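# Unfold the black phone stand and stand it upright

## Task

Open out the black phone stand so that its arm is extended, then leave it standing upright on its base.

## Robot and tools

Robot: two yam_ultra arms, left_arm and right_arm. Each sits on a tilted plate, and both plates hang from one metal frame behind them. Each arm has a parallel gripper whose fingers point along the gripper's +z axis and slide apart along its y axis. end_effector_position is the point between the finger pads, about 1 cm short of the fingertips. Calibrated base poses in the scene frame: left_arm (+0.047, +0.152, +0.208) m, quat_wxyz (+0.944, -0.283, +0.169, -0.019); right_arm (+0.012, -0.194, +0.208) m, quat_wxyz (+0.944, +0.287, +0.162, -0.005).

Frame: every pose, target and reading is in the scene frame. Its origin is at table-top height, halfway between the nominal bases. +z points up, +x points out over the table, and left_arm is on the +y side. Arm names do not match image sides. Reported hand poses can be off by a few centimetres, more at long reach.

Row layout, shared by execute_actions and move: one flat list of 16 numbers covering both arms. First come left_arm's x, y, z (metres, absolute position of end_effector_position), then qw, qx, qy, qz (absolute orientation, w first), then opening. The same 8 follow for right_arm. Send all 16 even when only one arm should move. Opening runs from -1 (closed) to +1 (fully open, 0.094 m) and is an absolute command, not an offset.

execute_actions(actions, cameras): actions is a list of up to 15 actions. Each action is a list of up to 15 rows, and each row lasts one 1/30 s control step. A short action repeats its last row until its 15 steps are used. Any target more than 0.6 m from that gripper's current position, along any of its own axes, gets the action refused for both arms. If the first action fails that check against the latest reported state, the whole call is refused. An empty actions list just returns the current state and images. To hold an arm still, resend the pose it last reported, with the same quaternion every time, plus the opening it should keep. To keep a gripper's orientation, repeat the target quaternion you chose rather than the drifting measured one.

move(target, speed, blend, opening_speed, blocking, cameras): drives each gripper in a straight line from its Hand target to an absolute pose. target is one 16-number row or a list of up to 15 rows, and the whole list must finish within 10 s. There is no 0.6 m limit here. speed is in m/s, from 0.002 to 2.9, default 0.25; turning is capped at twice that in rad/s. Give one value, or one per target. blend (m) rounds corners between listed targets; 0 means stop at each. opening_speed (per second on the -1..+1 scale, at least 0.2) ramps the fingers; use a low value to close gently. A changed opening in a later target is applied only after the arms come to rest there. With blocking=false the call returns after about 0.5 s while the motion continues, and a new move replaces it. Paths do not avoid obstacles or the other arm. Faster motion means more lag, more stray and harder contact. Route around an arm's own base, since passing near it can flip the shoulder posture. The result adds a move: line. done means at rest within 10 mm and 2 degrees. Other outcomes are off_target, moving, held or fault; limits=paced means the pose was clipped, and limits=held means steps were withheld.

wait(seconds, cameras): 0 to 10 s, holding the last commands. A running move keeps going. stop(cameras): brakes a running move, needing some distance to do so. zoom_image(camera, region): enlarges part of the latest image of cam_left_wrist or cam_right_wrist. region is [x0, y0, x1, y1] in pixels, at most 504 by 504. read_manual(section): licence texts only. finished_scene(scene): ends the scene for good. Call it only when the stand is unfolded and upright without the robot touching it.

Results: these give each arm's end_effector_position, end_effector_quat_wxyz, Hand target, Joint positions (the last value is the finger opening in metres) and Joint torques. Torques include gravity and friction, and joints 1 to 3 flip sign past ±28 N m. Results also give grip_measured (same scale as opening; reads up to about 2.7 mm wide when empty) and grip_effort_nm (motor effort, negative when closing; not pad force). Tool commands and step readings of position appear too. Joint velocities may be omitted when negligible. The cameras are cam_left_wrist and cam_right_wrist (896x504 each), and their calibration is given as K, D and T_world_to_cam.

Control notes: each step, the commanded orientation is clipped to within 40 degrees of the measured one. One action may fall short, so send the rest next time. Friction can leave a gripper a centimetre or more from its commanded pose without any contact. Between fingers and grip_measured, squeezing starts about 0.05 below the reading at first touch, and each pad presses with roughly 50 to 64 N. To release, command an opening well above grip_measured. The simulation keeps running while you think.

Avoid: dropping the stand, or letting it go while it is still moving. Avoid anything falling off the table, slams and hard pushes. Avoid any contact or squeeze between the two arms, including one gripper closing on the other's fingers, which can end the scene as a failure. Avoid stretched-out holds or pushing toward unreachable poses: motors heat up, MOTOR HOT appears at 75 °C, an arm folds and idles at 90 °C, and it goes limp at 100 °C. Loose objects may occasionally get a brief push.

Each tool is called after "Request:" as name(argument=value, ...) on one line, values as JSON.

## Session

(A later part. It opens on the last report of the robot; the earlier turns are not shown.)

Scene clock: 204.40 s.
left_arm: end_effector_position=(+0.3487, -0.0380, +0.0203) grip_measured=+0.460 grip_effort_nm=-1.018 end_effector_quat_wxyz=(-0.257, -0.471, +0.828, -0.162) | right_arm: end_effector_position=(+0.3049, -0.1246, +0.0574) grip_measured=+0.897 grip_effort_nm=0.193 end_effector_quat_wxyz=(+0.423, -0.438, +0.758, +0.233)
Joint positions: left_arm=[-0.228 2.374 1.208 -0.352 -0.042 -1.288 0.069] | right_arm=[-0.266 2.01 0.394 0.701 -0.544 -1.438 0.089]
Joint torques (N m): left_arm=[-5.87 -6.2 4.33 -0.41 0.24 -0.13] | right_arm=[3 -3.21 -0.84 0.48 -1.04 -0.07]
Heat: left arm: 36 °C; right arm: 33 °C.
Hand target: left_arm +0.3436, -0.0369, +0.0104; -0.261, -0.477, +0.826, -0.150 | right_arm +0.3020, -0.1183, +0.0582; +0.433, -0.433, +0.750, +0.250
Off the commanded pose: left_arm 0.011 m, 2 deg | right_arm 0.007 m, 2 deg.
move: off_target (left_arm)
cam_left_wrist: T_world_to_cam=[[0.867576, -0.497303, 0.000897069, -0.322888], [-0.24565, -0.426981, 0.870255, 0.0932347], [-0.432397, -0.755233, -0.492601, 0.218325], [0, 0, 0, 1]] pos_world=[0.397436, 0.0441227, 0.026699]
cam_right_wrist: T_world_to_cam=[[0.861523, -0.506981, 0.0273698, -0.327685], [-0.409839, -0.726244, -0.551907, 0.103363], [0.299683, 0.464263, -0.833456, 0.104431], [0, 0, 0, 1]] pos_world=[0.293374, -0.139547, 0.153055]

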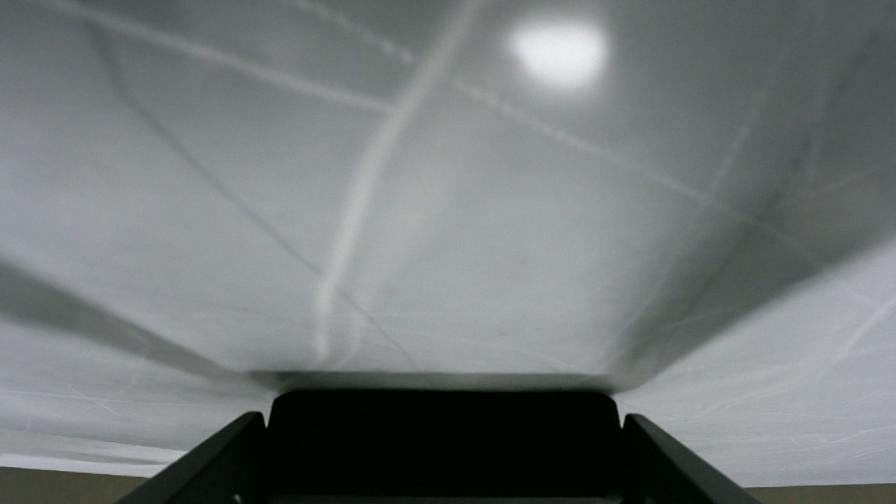

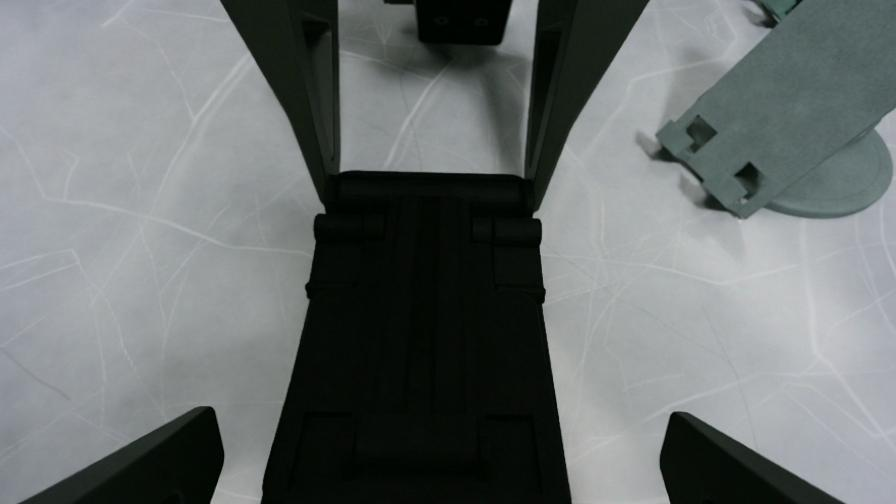

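Request:
move(target=[0.344,-0.037,0.010,-0.261,-0.477,0.826,-0.150,0.35,0.25,-0.20,0.06,0.50,-0.38,0.73,0.27,0.9], cameras=["cam_right_wrist"])

Request:
zoom_image(camera="cam_right_wrist", region=[250, 50, 650, 400])

Scene clock: 212.20 s.
left_arm: end_effector_position=(+0.3487, -0.0380, +0.0203) grip_measured=+0.460 grip_effort_nm=-1.018 end_effector_quat_wxyz=(-0.257, -0.471, +0.828, -0.162) | right_arm: end_effector_position=(+0.2449, -0.1974, +0.0538) grip_measured=+0.897 grip_effort_nm=0.193 end_effector_quat_wxyz=(+0.484, -0.388, +0.736, +0.270)
Joint positions: left_arm=[-0.228 2.374 1.208 -0.352 -0.042 -1.288 0.069] | right_arm=[-0.787 1.964 0.462 0.138 -0.95 -2.026 0.089]
Joint torques (N m): left_arm=[-5.82 -6.17 4.29 -0.35 0.22 -0.1] | right_arm=[1.24 -6.15 -1.54 -0.75 -0.99 -0.06]
Heat: left arm: 36 °C; right arm: 32 °C.
Hand target: left_arm +0.3436, -0.0369, +0.0104; -0.261, -0.477, +0.826, -0.150 | right_arm +0.2499, -0.2000, +0.0598; +0.500, -0.380, +0.730, +0.270
Off the commanded pose: left_arm 0.011 m, 2 deg | right_arm 0.008 m, 2 deg.
move: off_target (left_arm)
cam_right_wrist: T_world_to_cam=[[0.832193, -0.554339, -0.0127925, -0.31275], [-0.412366, -0.603304, -0.682626, 0.0557947], [0.370689, 0.573352, -0.730656, 0.151839], [0, 0, 0, 1]] pos_world=[0.226991, -0.226765, 0.145028]

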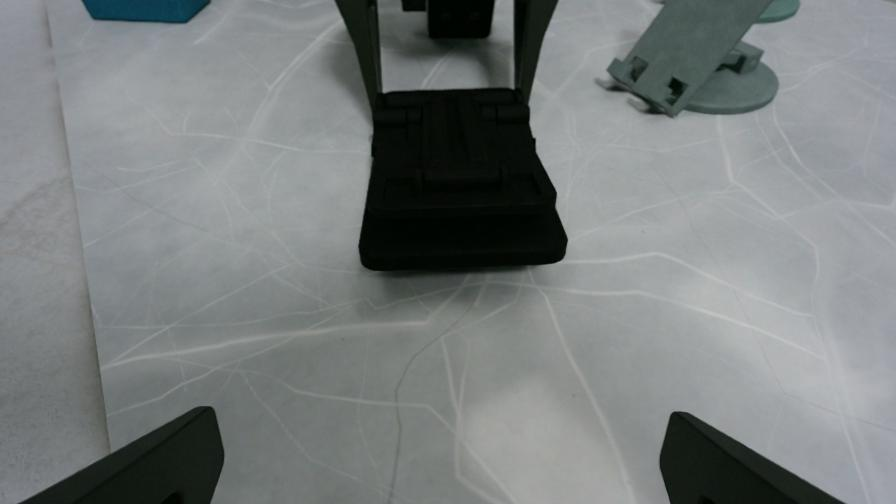

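Scaled by 1.260.

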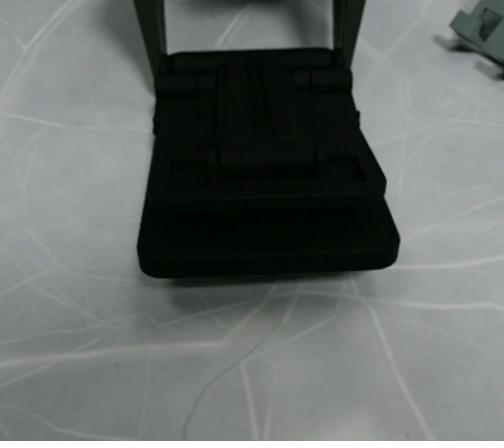

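Request:
move(target=[[0.344,-0.037,0.010,-0.261,-0.477,0.826,-0.150,0.35,0.285,-0.15,0.055,0.433,-0.433,0.75,0.25,0.9],[0.344,-0.037,0.010,-0.261,-0.477,0.826,-0.150,0.35,0.304,-0.114,0.045,0.433,-0.433,0.75,0.25,0.9],[0.344,-0.037,0.010,-0.261,-0.477,0.826,-0.150,0.35,0.304,-0.114,0.045,0.433,-0.433,0.75,0.25,0.3],[0.344,-0.037,0.010,-0.261,-0.477,0.826,-0.150,0.35,0.309,-0.110,0.07,0.35,-0.46,0.8,0.20,0.3],[0.344,-0.037,0.010,-0.261,-0.477,0.826,-0.150,0.35,0.3185,-0.0955,0.092,0.187,-0.488,0.846,0.108,0.3]], speed=0.1, opening_speed=0.8)

Scene clock: 228.30 s.
left_arm: end_effector_position=(+0.3519, -0.0390, +0.0213) grip_measured=+0.460 grip_effort_nm=-1.013 end_effector_quat_wxyz=(-0.259, -0.476, +0.824, -0.166) | right_arm: end_effector_position=(+0.3195, -0.1000, +0.0871) grip_measured=+0.317 grip_effort_nm=-0.989 end_effector_quat_wxyz=(+0.188, -0.485, +0.848, +0.102)
Joint positions: left_arm=[-0.226 2.374 1.216 -0.354 -0.032 -1.296 0.069] | right_arm=[0.295 1.838 0.584 0.172 0.32 -0.964 0.062]
Joint torques (N m): left_arm=[-6.05 -6.27 3.55 -0.38 0.12 -0.04] | right_arm=[6.27 -5.85 2.65 0.22 -0.3 0.14]
Heat: left arm: 36 °C; right arm: 32 °C.
Hand target: left_arm +0.3438, -0.0369, +0.0105; -0.261, -0.477, +0.826, -0.150 | right_arm +0.3186, -0.0956, +0.0919; +0.187, -0.488, +0.846, +0.108
Off the commanded pose: left_arm 0.014 m, 2 deg | right_arm 0.007 m, 1 deg.
move: off_target (left_arm)
cam_left_wrist: T_world_to_cam=[[0.874378, -0.485242, 0.00174658, -0.328124], [-0.236978, -0.423875, 0.874169, 0.0898274], [-0.423443, -0.764768, -0.485619, 0.215699], [0, 0, 0, 1]] pos_world=[0.399528, 0.0438156, 0.0267962]
cam_right_wrist: T_world_to_cam=[[0.864249, -0.50274, 0.0180441, -0.32825], [-0.502711, -0.864431, -0.0064214, 0.111962], [0.0188262, -0.00352127, -0.999817, 0.170829], [0, 0, 0, 1]] pos_world=[0.336758, -0.0676393, 0.17744]

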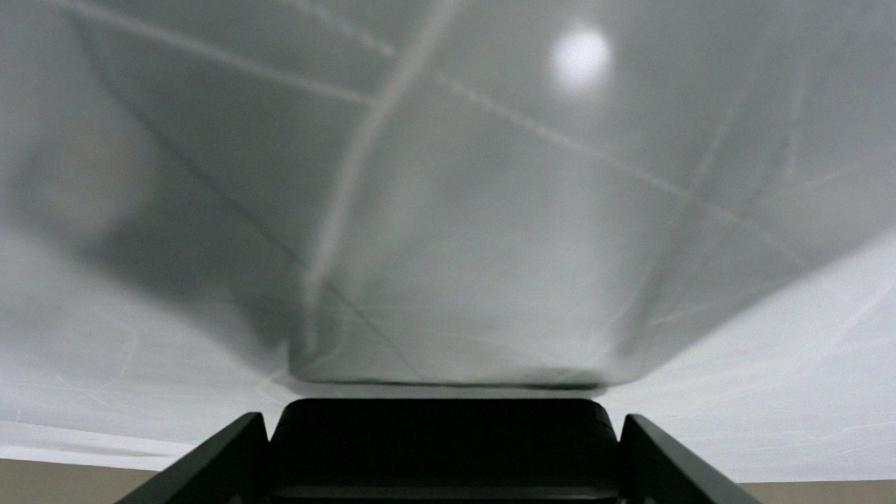

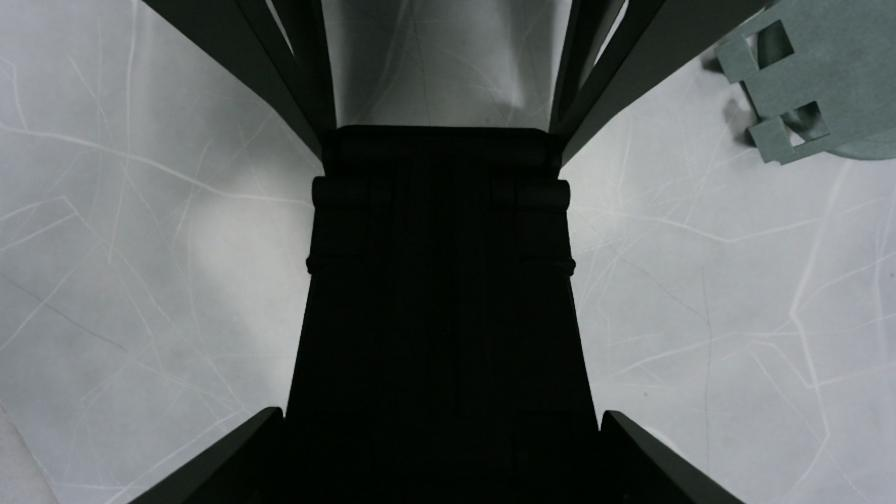

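Request:
move(target=[[0.344,-0.037,0.010,-0.261,-0.477,0.826,-0.150,0.35,0.3185,-0.0955,0.092,0.187,-0.488,0.846,0.108,0.9],[0.344,-0.037,0.010,-0.261,-0.477,0.826,-0.150,0.35,0.28,-0.155,0.08,0.433,-0.433,0.75,0.25,0.9]], speed=0.2, opening_speed=1, cameras=["cam_right_wrist"])

Request:
zoom_image(camera="cam_right_wrist", region=[230, 50, 680, 450])

Scene clock: 235.67 s.
left_arm: end_effector_position=(+0.3519, -0.0384, +0.0209) grip_measured=+0.460 grip_effort_nm=-1.013 end_effector_quat_wxyz=(-0.258, -0.476, +0.825, -0.164) | right_arm: end_effector_position=(+0.2863, -0.1639, +0.0789) grip_measured=+0.897 grip_effort_nm=0.188 end_effector_quat_wxyz=(+0.429, -0.440, +0.757, +0.223)
Joint positions: left_arm=[-0.226 2.374 1.216 -0.355 -0.036 -1.296 0.069] | right_arm=[-0.41 1.763 0.327 0.465 -0.627 -1.581 0.089]
Joint torques (N m): left_arm=[-6.09 -6.19 3.52 -0.35 0.18 -0.03] | right_arm=[2.22 -2.92 -0.4 -0.03 -1 -0.08]
Heat: left arm: 36 °C; right arm: 33 °C.
Hand target: left_arm +0.3437, -0.0369, +0.0105; -0.261, -0.477, +0.826, -0.150 | right_arm +0.2800, -0.1554, +0.0804; +0.433, -0.432, +0.751, +0.249
Off the commanded pose: left_arm 0.014 m, 2 deg | right_arm 0.011 m, 3 deg.
move: off_target (left_arm, right_arm)
cam_right_wrist: T_world_to_cam=[[0.856895, -0.513035, 0.0502672, -0.333686], [-0.404634, -0.729828, -0.55102, 0.0769437], [0.319379, 0.451826, -0.832977, 0.138502], [0, 0, 0, 1]] pos_world=[0.272833, -0.177616, 0.17454]

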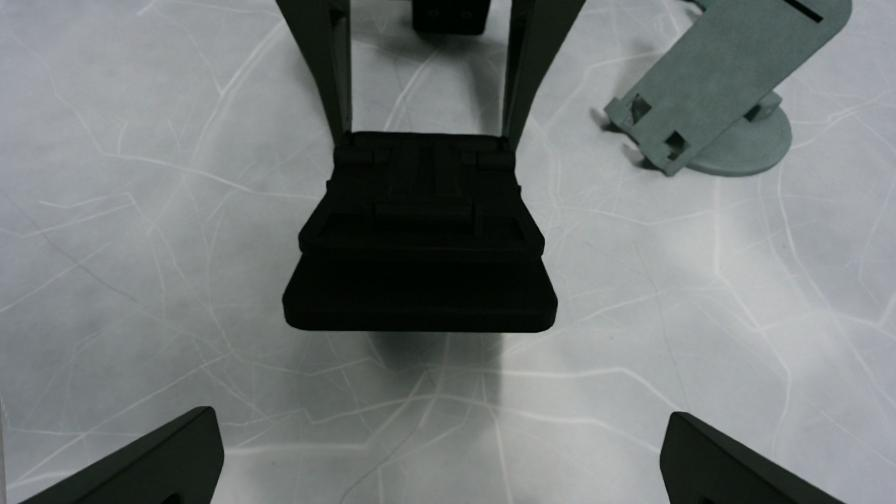

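Scaled by 1.120.

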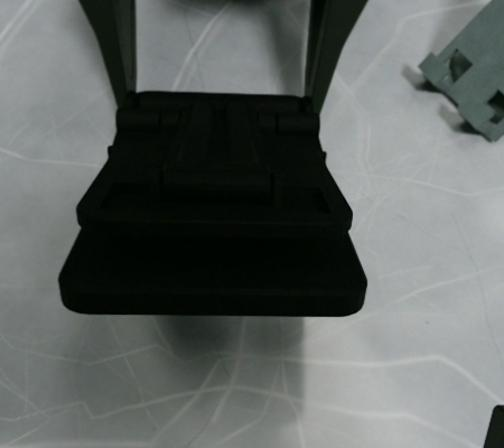

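Request:
move(target=[[0.344,-0.037,0.010,-0.261,-0.477,0.826,-0.150,0.35,0.278,-0.155,0.058,0.433,-0.433,0.75,0.25,0.9],[0.344,-0.037,0.010,-0.261,-0.477,0.826,-0.150,0.35,0.300,-0.118,0.046,0.433,-0.433,0.75,0.25,0.9],[0.344,-0.037,0.010,-0.261,-0.477,0.826,-0.150,0.35,0.300,-0.118,0.046,0.433,-0.433,0.75,0.25,0.25]], speed=0.1, opening_speed=0.6, cameras=["cam_right_wrist"])

Request:
zoom_image(camera="cam_right_wrist", region=[200, 150, 700, 503])

Scene clock: 245.17 s.
left_arm: end_effector_position=(+0.3519, -0.0385, +0.0209) grip_measured=+0.460 grip_effort_nm=-1.013 end_effector_quat_wxyz=(-0.258, -0.476, +0.825, -0.164) | right_arm: end_effector_position=(+0.3041, -0.1269, +0.0466) grip_measured=+0.466 grip_effort_nm=-0.974 end_effector_quat_wxyz=(+0.434, -0.439, +0.751, +0.234)
Joint positions: left_arm=[-0.226 2.374 1.216 -0.354 -0.036 -1.296 0.069] | right_arm=[-0.31 2.072 0.419 0.722 -0.591 -1.487 0.069]
Joint torques (N m): left_arm=[-6.05 -6.3 3.59 -0.35 0.17 -0.01] | right_arm=[4.21 -3.34 -1.29 0.44 -0.71 0.16]
Heat: left arm: 36 °C; right arm: 32 °C.
Hand target: left_arm +0.3438, -0.0369, +0.0104; -0.261, -0.477, +0.826, -0.150 | right_arm +0.2998, -0.1183, +0.0462; +0.433, -0.433, +0.750, +0.250
Off the commanded pose: left_arm 0.014 m, 2 deg | right_arm 0.010 m, 2 deg.
move: off_target (left_arm)
cam_right_wrist: T_world_to_cam=[[0.862502, -0.504544, 0.039051, -0.328414], [-0.395894, -0.720804, -0.568955, 0.0926122], [0.315211, 0.475265, -0.821441, 0.0928389], [0, 0, 0, 1]] pos_world=[0.290659, -0.143067, 0.141779]

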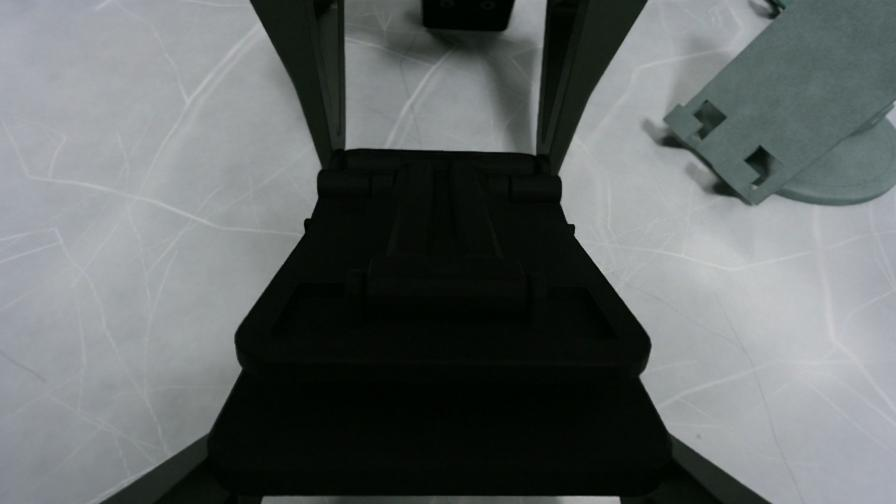

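Scaled by 1.008.

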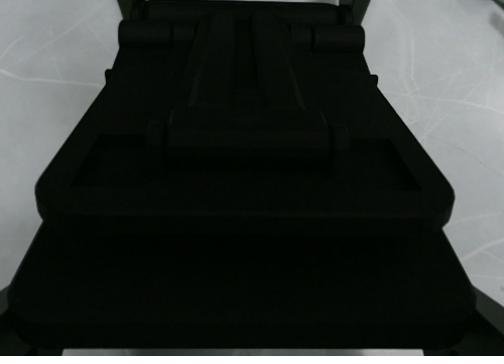

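Request:
move(target=[[0.344,-0.037,0.012,-0.261,-0.477,0.826,-0.150,0.95,0.300,-0.118,0.046,0.433,-0.433,0.75,0.25,0.25],[0.370,0.01,0.09,-0.261,-0.477,0.826,-0.150,0.95,0.300,-0.118,0.046,0.433,-0.433,0.75,0.25,0.25],[0.340,-0.045,0.125,-0.261,-0.477,0.826,-0.150,0.95,0.300,-0.118,0.046,0.433,-0.433,0.75,0.25,0.25]], speed=0.12, opening_speed=0.8)

Request:
zoom_image(camera="cam_left_wrist", region=[200, 100, 700, 503])

Scene clock: 257.53 s.
left_arm: end_effector_position=(+0.3385, -0.0429, +0.1179) grip_measured=+0.949 grip_effort_nm=0.081 end_effector_quat_wxyz=(-0.271, -0.479, +0.823, -0.144) | right_arm: end_effector_position=(+0.3040, -0.1272, +0.0461) grip_measured=+0.465 grip_effort_nm=-0.989 end_effector_quat_wxyz=(+0.432, -0.439, +0.752, +0.233)
Joint positions: left_arm=[-0.412 2.149 1.177 -0.592 -0.047 -1.505 0.092] | right_arm=[-0.31 2.072 0.419 0.722 -0.588 -1.487 0.069]
Joint torques (N m): left_arm=[-8.53 -9.42 4.38 -0.19 0.25 -0.12] | right_arm=[4.6 -3.36 -1.21 0.39 -0.76 0.18]
Heat: left arm: 37 °C; right arm: 31 °C.
Hand target: left_arm +0.3400, -0.0450, +0.1249; -0.261, -0.477, +0.826, -0.150 | right_arm +0.2998, -0.1183, +0.0462; +0.433, -0.433, +0.750, +0.250
Off the commanded pose: left_arm 0.008 m, 1 deg | right_arm 0.010 m, 2 deg.
move: done
cam_left_wrist: T_world_to_cam=[[0.868596, -0.493261, -0.0472713, -0.311053], [-0.204892, -0.444376, 0.872095, -0.0109766], [-0.451177, -0.747812, -0.487049, 0.26431], [0, 0, 0, 1]] pos_world=[0.387181, 0.0393458, 0.1236]
cam_right_wrist: T_world_to_cam=[[0.862441, -0.50464, 0.0391577, -0.328409], [-0.396978, -0.722379, -0.566195, 0.0920935], [0.314011, 0.472765, -0.823341, 0.092777], [0, 0, 0, 1]] pos_world=[0.29066, -0.143064, 0.14139]

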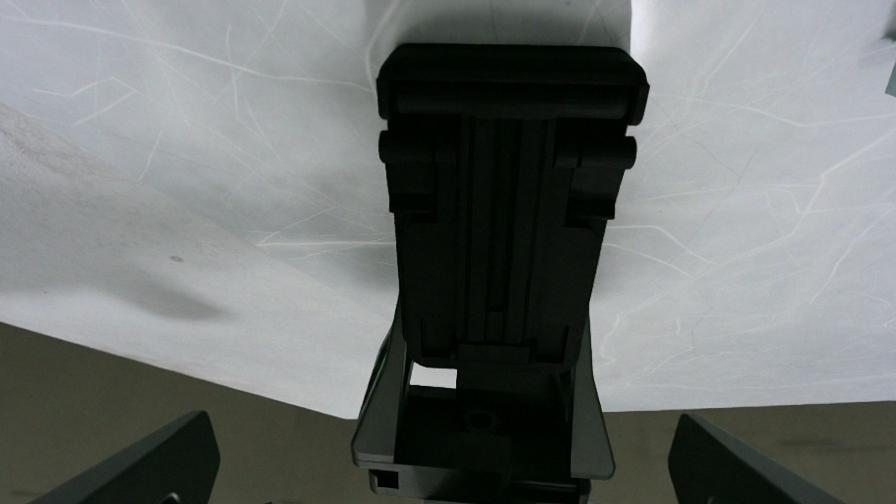

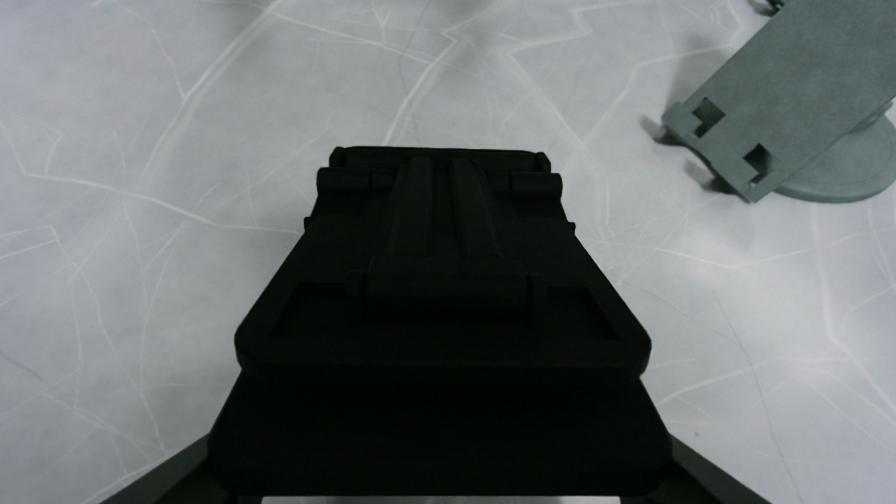

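Scaled by 1.008.

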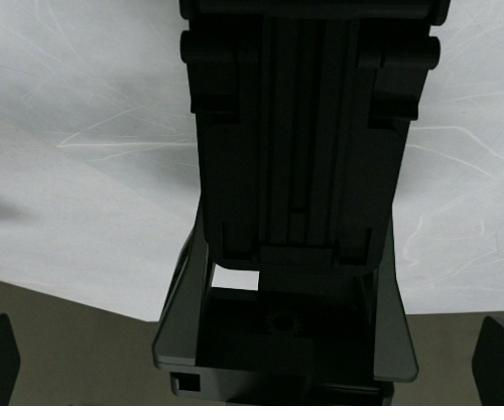

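Request:
move(target=[[0.342,-0.067,0.100,-0.261,-0.477,0.826,-0.150,0.95,0.300,-0.118,0.046,0.433,-0.433,0.75,0.25,0.25],[0.327,-0.093,0.058,-0.261,-0.477,0.826,-0.150,0.95,0.300,-0.118,0.046,0.433,-0.433,0.75,0.25,0.25]], speed=0.1)

Request:
zoom_image(camera="cam_right_wrist", region=[200, 100, 700, 503])

Scene clock: 262.33 s.
left_arm: end_effector_position=(+0.3291, -0.0873, +0.0615) grip_measured=+0.949 grip_effort_nm=0.076 end_effector_quat_wxyz=(-0.265, -0.482, +0.821, -0.152) | right_arm: end_effector_position=(+0.3040, -0.1272, +0.0461) grip_measured=+0.465 grip_effort_nm=-0.984 end_effector_quat_wxyz=(+0.432, -0.439, +0.752, +0.233)
Joint positions: left_arm=[-0.412 2.375 1.209 -0.376 -0.048 -1.505 0.092] | right_arm=[-0.31 2.072 0.419 0.722 -0.588 -1.487 0.069]
Joint torques (N m): left_arm=[-8.18 -6.52 5.48 -0.17 0.23 0.01] | right_arm=[4.49 -3.49 -1.28 0.43 -0.77 0.19]
Heat: left arm: 37 °C; right arm: 31 °C.
Hand target: left_arm +0.3271, -0.0928, +0.0581; -0.261, -0.477, +0.826, -0.150 | right_arm +0.2998, -0.1183, +0.0462; +0.433, -0.433, +0.750, +0.250
Off the commanded pose: left_arm 0.007 m, 1 deg | right_arm 0.010 m, 2 deg.
move: done
cam_left_wrist: T_world_to_cam=[[0.876385, -0.480687, -0.0298269, -0.330041], [-0.212469, -0.441464, 0.871761, 0.0193119], [-0.432212, -0.75766, -0.489023, 0.192381], [0, 0, 0, 1]] pos_world=[0.376495, -0.00436115, 0.0673995]
cam_right_wrist: T_world_to_cam=[[0.862441, -0.50464, 0.0391577, -0.328409], [-0.396978, -0.722379, -0.566195, 0.0920935], [0.314011, 0.472765, -0.823341, 0.092777], [0, 0, 0, 1]] pos_world=[0.29066, -0.143064, 0.14139]

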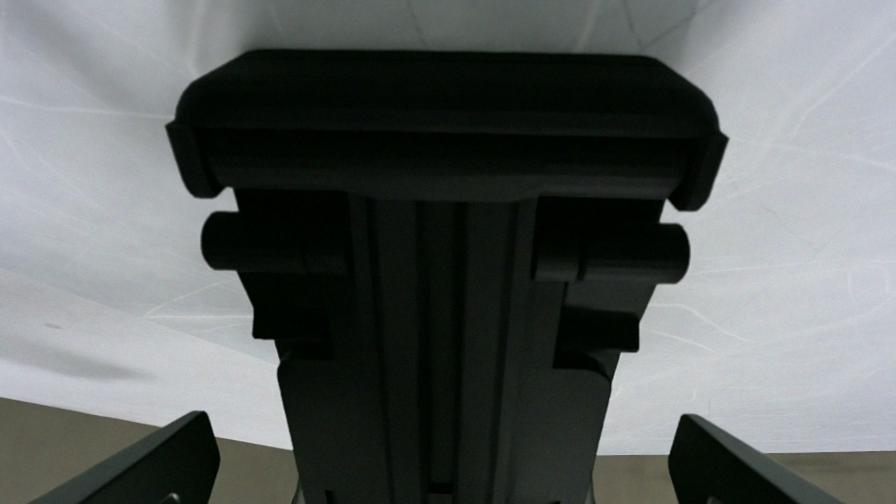

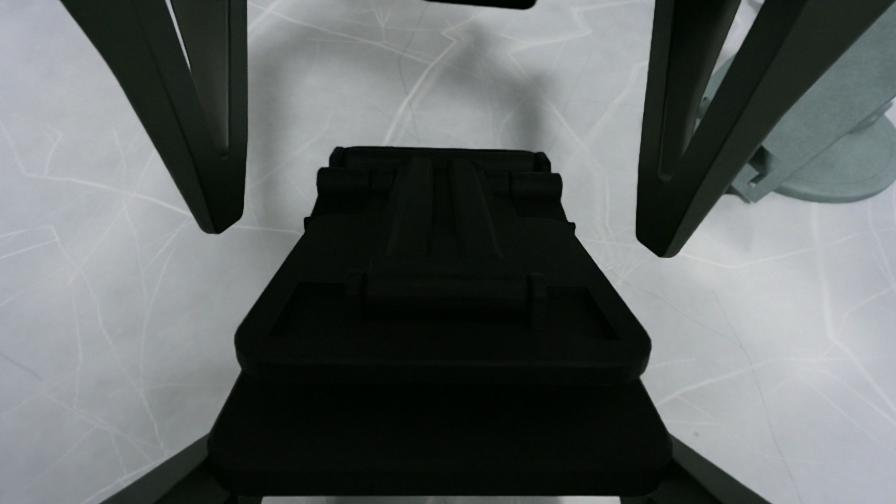

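Scaled by 1.008.

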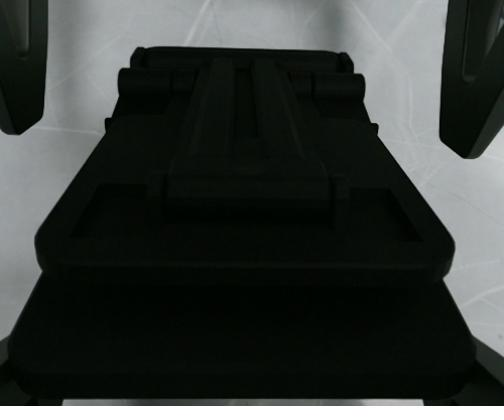

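Request:
move(target=[[0.320,-0.107,0.049,-0.261,-0.477,0.826,-0.150,0.95,0.300,-0.118,0.046,0.433,-0.433,0.75,0.25,0.25],[0.320,-0.107,0.049,-0.261,-0.477,0.826,-0.150,0.1,0.300,-0.118,0.046,0.433,-0.433,0.75,0.25,0.25]], speed=0.05, opening_speed=0.5)

Request:
zoom_image(camera="cam_right_wrist", region=[200, 100, 700, 503])

Scene clock: 267.77 s.
left_arm: end_effector_position=(+0.3255, -0.0961, +0.0493) grip_measured=+0.458 grip_effort_nm=-1.013 end_effector_quat_wxyz=(-0.265, -0.487, +0.818, -0.152) | right_arm: end_effector_position=(+0.3048, -0.1276, +0.0461) grip_measured=+0.465 grip_effort_nm=-0.994 end_effector_quat_wxyz=(+0.433, -0.439, +0.752, +0.231)
Joint positions: left_arm=[-0.412 2.425 1.221 -0.335 -0.048 -1.516 0.069] | right_arm=[-0.31 2.072 0.419 0.726 -0.587 -1.487 0.069]
Joint torques (N m): left_arm=[-10.04 -6.39 5.42 -0.15 0.25 -0.09] | right_arm=[4.6 -3.34 -1.39 0.4 -0.79 0.17]
Heat: left arm: 37 °C; right arm: 31 °C.
Hand target: left_arm +0.3198, -0.1066, +0.0491; -0.261, -0.477, +0.826, -0.150 | right_arm +0.2998, -0.1183, +0.0463; +0.433, -0.433, +0.750, +0.250
Off the commanded pose: left_arm 0.012 m, 2 deg | right_arm 0.011 m, 2 deg.
move: off_target (left_arm, right_arm); target 2's new opening was sent with left_arm's hand 0.012 m and 2 deg from that target
cam_left_wrist: T_world_to_cam=[[0.880926, -0.472029, -0.0340383, -0.331878], [-0.205184, -0.445756, 0.871321, 0.0226074], [-0.426462, -0.760585, -0.489531, 0.176077], [0, 0, 0, 1]] pos_world=[0.372088, -0.0126572, 0.0552001]
cam_right_wrist: T_world_to_cam=[[0.861357, -0.506178, 0.0429867, -0.329428], [-0.396472, -0.722744, -0.566084, 0.0918596], [0.317608, 0.470557, -0.823226, 0.0913793], [0, 0, 0, 1]] pos_world=[0.291152, -0.143357, 0.141387]

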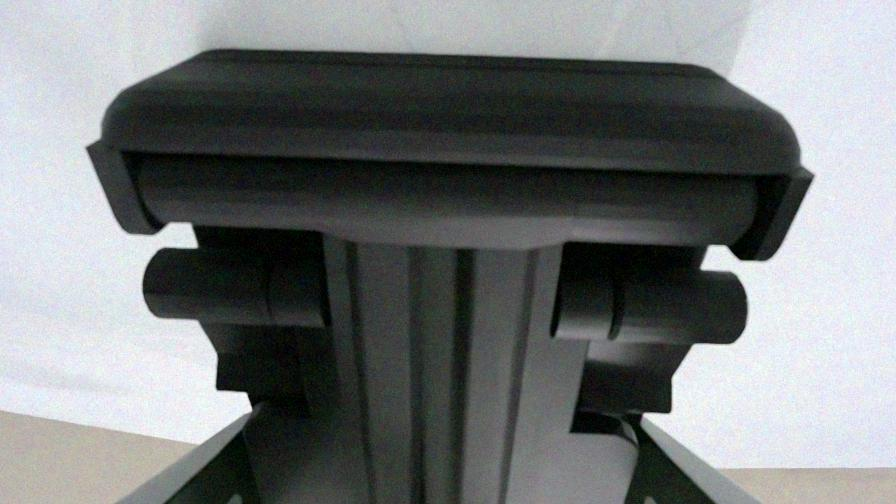

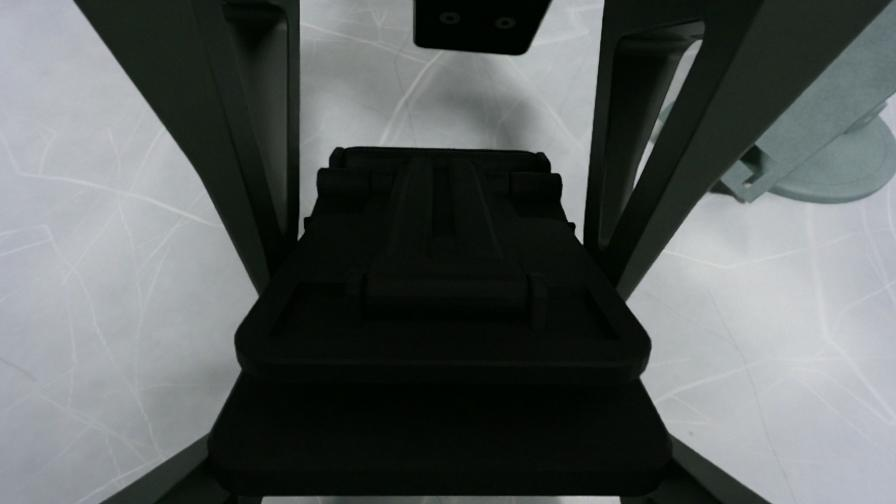

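Scaled by 1.008.

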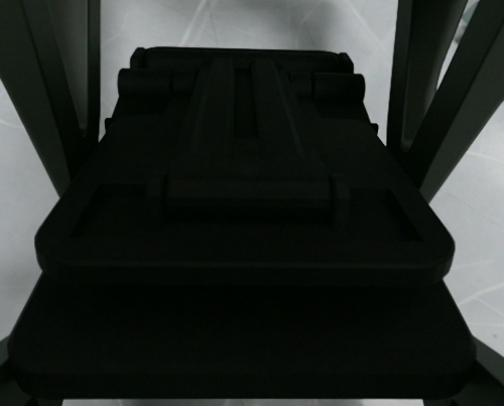

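Request:
move(target=[[0.320,-0.107,0.049,-0.261,-0.477,0.826,-0.150,0.9,0.300,-0.118,0.046,0.433,-0.433,0.75,0.25,0.25],[0.3225,-0.105,0.064,-0.261,-0.477,0.826,-0.150,0.9,0.300,-0.118,0.046,0.433,-0.433,0.75,0.25,0.25],[0.3225,-0.105,0.064,-0.261,-0.477,0.826,-0.150,0.1,0.300,-0.118,0.046,0.433,-0.433,0.75,0.25,0.25]], speed=0.05, opening_speed=0.6)

Scene clock: 274.50 s.
left_arm: end_effector_position=(+0.3236, -0.1015, +0.0550) grip_measured=+0.315 grip_effort_nm=-1.013 end_effector_quat_wxyz=(-0.266, -0.490, +0.816, -0.149) | right_arm: end_effector_position=(+0.3047, -0.1276, +0.0457) grip_measured=+0.465 grip_effort_nm=-0.984 end_effector_quat_wxyz=(+0.432, -0.442, +0.752, +0.230)
Joint positions: left_arm=[-0.434 2.425 1.228 -0.347 -0.049 -1.547 0.062] | right_arm=[-0.308 2.072 0.419 0.726 -0.582 -1.49 0.069]
Joint torques (N m): left_arm=[-9.8 -9.43 4.57 -0.4 0.25 0.07] | right_arm=[4.36 -3.3 -1.09 0.41 -0.75 0.22]
Heat: left arm: 38 °C; right arm: 31 °C.
Hand target: left_arm +0.3224, -0.1050, +0.0638; -0.261, -0.477, +0.826, -0.150 | right_arm +0.2998, -0.1183, +0.0463; +0.433, -0.433, +0.750, +0.250
Off the commanded pose: left_arm 0.010 m, 2 deg | right_arm 0.011 m, 3 deg.
move: off_target (right_arm); target 3's new opening was sent with left_arm's hand 0.012 m and 1 deg from that target
cam_left_wrist: T_world_to_cam=[[0.883158, -0.46718, -0.0421271, -0.332389], [-0.196625, -0.450239, 0.87099, 0.0114935], [-0.425877, -0.760938, -0.489491, 0.173679], [0, 0, 0, 1]] pos_world=[0.369778, -0.017952, 0.0610009]
cam_right_wrist: T_world_to_cam=[[0.862625, -0.503712, 0.0463998, -0.329438], [-0.394191, -0.726871, -0.562381, 0.0902218], [0.317005, 0.466833, -0.825575, 0.0908143], [0, 0, 0, 1]] pos_world=[0.290957, -0.142757, 0.140999]

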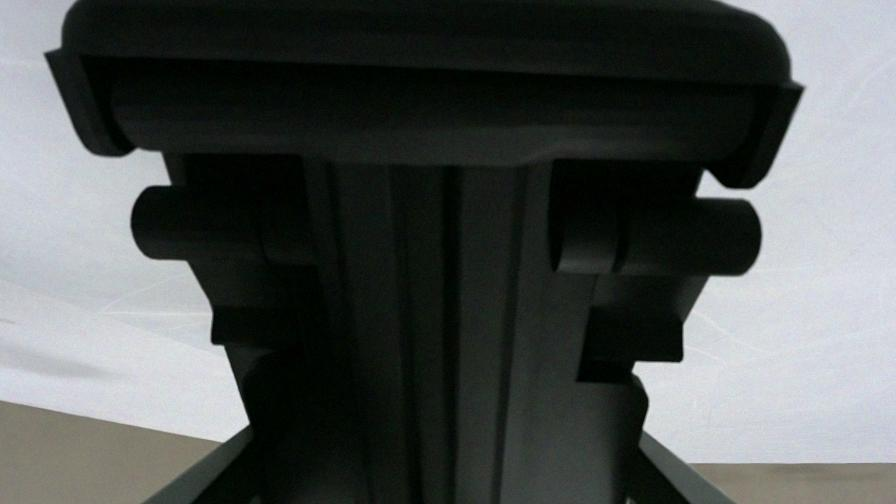

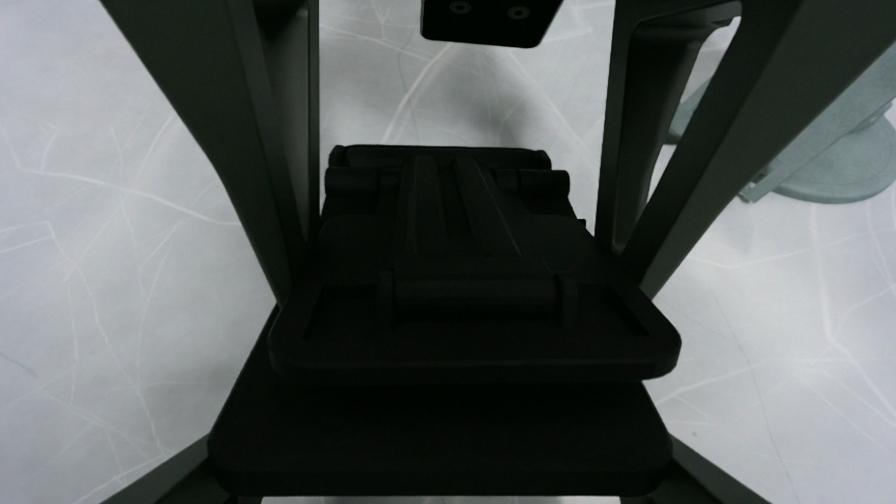

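Request:
move(target=[[0.3225,-0.105,0.064,-0.261,-0.477,0.826,-0.150,0.85,0.300,-0.118,0.046,0.433,-0.433,0.75,0.25,0.25],[0.3185,-0.102,0.068,-0.113,-0.496,0.858,-0.066,0.85,0.300,-0.118,0.046,0.433,-0.433,0.75,0.25,0.25],[0.3185,-0.102,0.068,-0.113,-0.496,0.858,-0.066,0.05,0.300,-0.118,0.046,0.433,-0.433,0.75,0.25,0.25]], speed=0.1, opening_speed=0.6)

Scene clock: 289.27 s.
left_arm: end_effector_position=(+0.3267, -0.0960, +0.0684) grip_measured=+0.051 grip_effort_nm=-0.051 end_effector_quat_wxyz=(-0.118, -0.509, +0.849, -0.075) | right_arm: end_effector_position=(+0.3047, -0.1276, +0.0457) grip_measured=+0.465 grip_effort_nm=-0.984 end_effector_quat_wxyz=(+0.432, -0.441, +0.752, +0.230)
Joint positions: left_arm=[-0.604 2.425 1.236 -0.39 -0.392 -1.718 0.049] | right_arm=[-0.308 2.072 0.419 0.726 -0.582 -1.488 0.069]
Joint torques (N m): left_arm=[-9.73 -6.52 6.34 -0.21 0.02 -0.09] | right_arm=[4.44 -3.54 -1.31 0.37 -0.81 0.21]
Motor temperatures (°C): left_arm=[32 40 30 30 30 28 28] | right_arm=[30 31 27 29 30 28 31]
Heat: left arm: 40 °C; right arm: 31 °C.
Hand target: left_arm +0.3185, -0.1017, +0.0680; -0.113, -0.496, +0.858, -0.066 | right_arm +0.2998, -0.1183, +0.0463; +0.433, -0.433, +0.750, +0.250
Off the commanded pose: left_arm 0.010 m, 2 deg | right_arm 0.011 m, 2 deg.
move: off_target (right_arm)
cam_left_wrist: T_world_to_cam=[[0.889647, -0.456431, -0.0141052, -0.335004], [-0.335121, -0.673556, 0.6588, 0.0412495], [-0.310197, -0.581372, -0.752186, 0.183176], [0, 0, 0, 1]] pos_world=[0.368679, -0.0186289, 0.105882]
cam_right_wrist: T_world_to_cam=[[0.862163, -0.504645, 0.0448181, -0.329435], [-0.395684, -0.725965, -0.562502, 0.0908102], [0.3164, 0.467234, -0.825581, 0.091032], [0, 0, 0, 1]] pos_world=[0.291156, -0.142856, 0.141]

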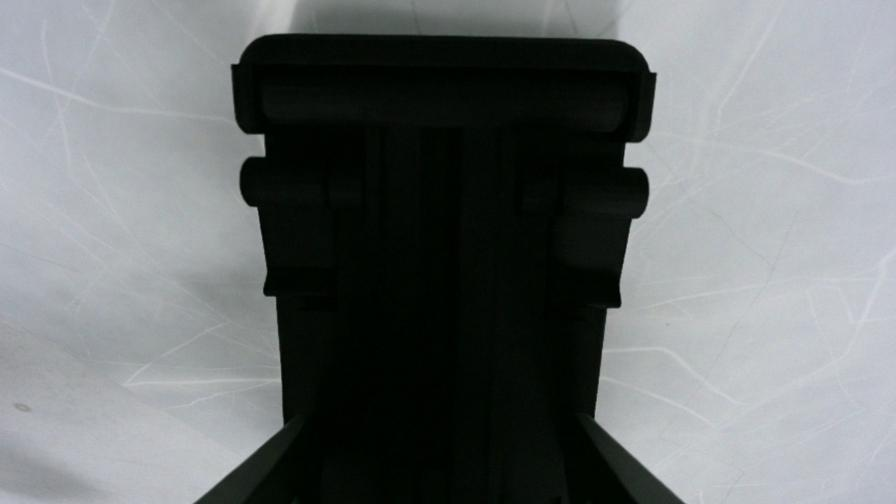

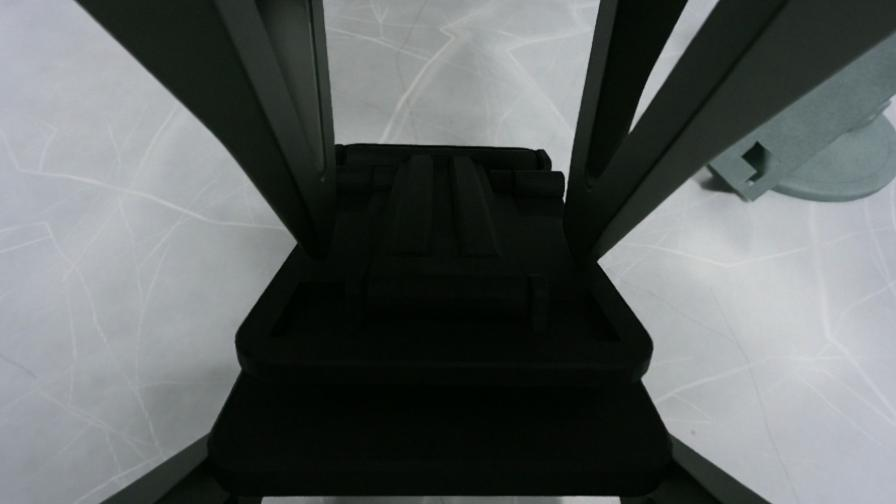

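Request:
move(target=[[0.3185,-0.102,0.068,-0.113,-0.496,0.858,-0.066,0.85,0.300,-0.118,0.046,0.433,-0.433,0.75,0.25,0.25],[0.3165,-0.110,0.051,-0.113,-0.496,0.858,-0.066,0.85,0.300,-0.118,0.046,0.433,-0.433,0.75,0.25,0.25],[0.3165,-0.110,0.051,-0.113,-0.496,0.858,-0.066,0.05,0.300,-0.118,0.046,0.433,-0.433,0.75,0.25,0.25]], speed=0.1, opening_speed=0.6)

Scene clock: 296.63 s.
left_arm: end_effector_position=(+0.3201, -0.1050, +0.0541) grip_measured=+0.465 grip_effort_nm=-1.013 end_effector_quat_wxyz=(-0.120, -0.506, +0.852, -0.070) | right_arm: end_effector_position=(+0.3047, -0.1277, +0.0456) grip_measured=+0.465 grip_effort_nm=-0.984 end_effector_quat_wxyz=(+0.432, -0.441, +0.753, +0.230)
Joint positions: left_arm=[-0.604 2.486 1.256 -0.361 -0.393 -1.715 0.069] | right_arm=[-0.308 2.072 0.419 0.726 -0.581 -1.488 0.069]
Joint torques (N m): left_arm=[-8.66 -6.72 6.34 -0.06 0.03 0.03] | right_arm=[4.38 -3.55 -1.32 0.43 -0.79 0.14]
Heat: left arm: 39 °C; right arm: 31 °C.
Hand target: left_arm +0.3164, -0.1097, +0.0510; -0.113, -0.496, +0.858, -0.066 | right_arm +0.2998, -0.1183, +0.0462; +0.433, -0.433, +0.750, +0.250
Off the commanded pose: left_arm 0.007 m, 2 deg | right_arm 0.011 m, 2 deg.
move: off_target (right_arm)
cam_left_wrist: T_world_to_cam=[[0.885184, -0.464732, -0.0217766, -0.332376], [-0.33774, -0.674083, 0.65692, 0.0433391], [-0.319971, -0.57414, -0.753646, 0.169168], [0, 0, 0, 1]] pos_world=[0.36298, -0.0281258, 0.091784]
cam_right_wrist: T_world_to_cam=[[0.862044, -0.504876, 0.044507, -0.329384], [-0.396257, -0.726118, -0.561902, 0.0908166], [0.316008, 0.466748, -0.826006, 0.0910556], [0, 0, 0, 1]] pos_world=[0.291156, -0.142855, 0.140902]

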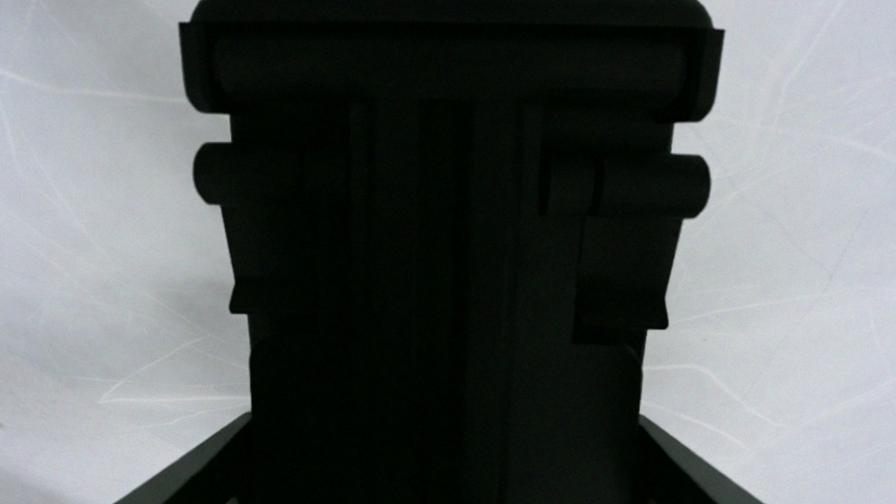

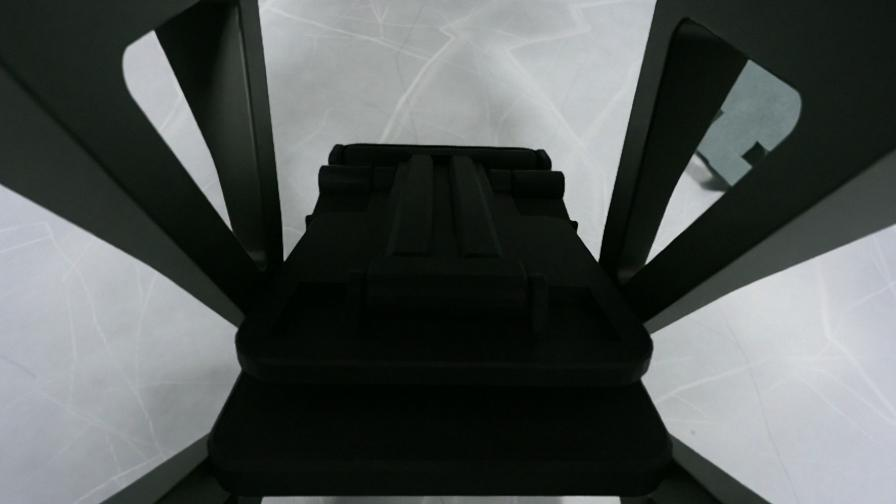

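Request:
move(target=[[0.3165,-0.110,0.051,-0.113,-0.496,0.858,-0.066,0.85,0.300,-0.118,0.046,0.433,-0.433,0.75,0.25,0.25],[0.3165,-0.110,0.064,-0.113,-0.496,0.858,-0.066,0.85,0.300,-0.118,0.046,0.433,-0.433,0.75,0.25,0.25],[0.3165,-0.110,0.064,-0.113,-0.496,0.858,-0.066,0.05,0.300,-0.118,0.046,0.433,-0.433,0.75,0.25,0.25]], speed=0.1, opening_speed=0.6)

Scene clock: 303.37 s.
left_arm: end_effector_position=(+0.3180, -0.1054, +0.0564) grip_measured=+0.455 grip_effort_nm=-1.018 end_effector_quat_wxyz=(-0.120, -0.505, +0.852, -0.066) | right_arm: end_effector_position=(+0.3047, -0.1277, +0.0456) grip_measured=+0.465 grip_effort_nm=-0.984 end_effector_quat_wxyz=(+0.432, -0.441, +0.753, +0.230)
Joint positions: left_arm=[-0.612 2.486 1.261 -0.378 -0.394 -1.727 0.068] | right_arm=[-0.308 2.072 0.419 0.726 -0.581 -1.488 0.069]
Joint torques (N m): left_arm=[-10.03 -8.9 5.87 -0.27 0.04 -0.09] | right_arm=[4.15 -3.51 -1.5 0.37 -0.79 0.17]
Heat: left arm: 38 °C; right arm: 31 °C.
Hand target: left_arm +0.3164, -0.1099, +0.0639; -0.113, -0.496, +0.858, -0.066 | right_arm +0.2998, -0.1183, +0.0462; +0.433, -0.433, +0.750, +0.250
Off the commanded pose: left_arm 0.009 m, 2 deg | right_arm 0.011 m, 2 deg.
move: off_target (right_arm); target 3's new opening was sent with left_arm's hand 0.011 m and 2 deg from that target
cam_left_wrist: T_world_to_cam=[[0.884302, -0.465984, -0.0294809, -0.330173], [-0.335154, -0.677449, 0.654779, 0.039754], [-0.325088, -0.569141, -0.755245, 0.172196], [0, 0, 0, 1]] pos_world=[0.361275, -0.0289202, 0.0942865]
cam_right_wrist: T_world_to_cam=[[0.862044, -0.504876, 0.044507, -0.329384], [-0.396257, -0.726118, -0.561902, 0.0908166], [0.316008, 0.466748, -0.826006, 0.0910556], [0, 0, 0, 1]] pos_world=[0.291156, -0.142855, 0.140902]

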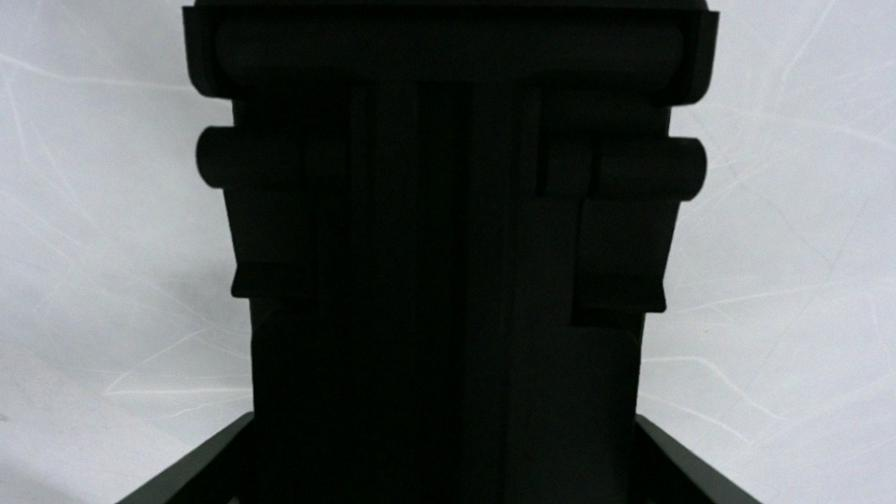

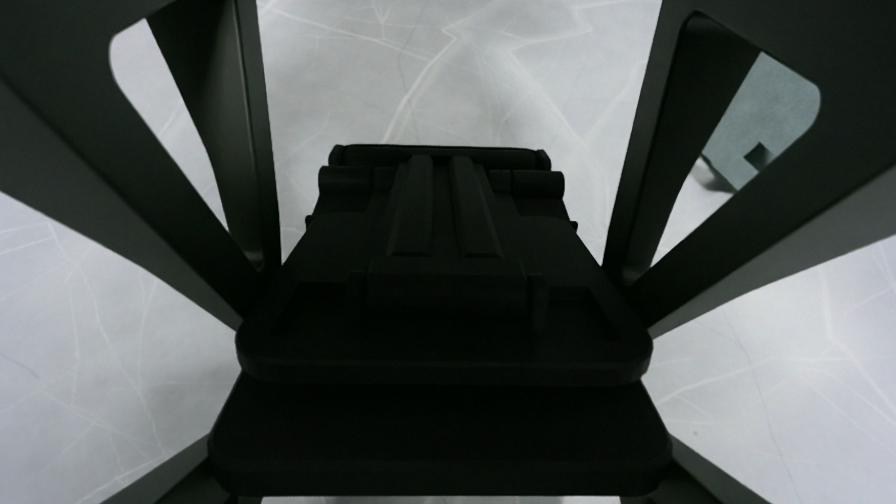

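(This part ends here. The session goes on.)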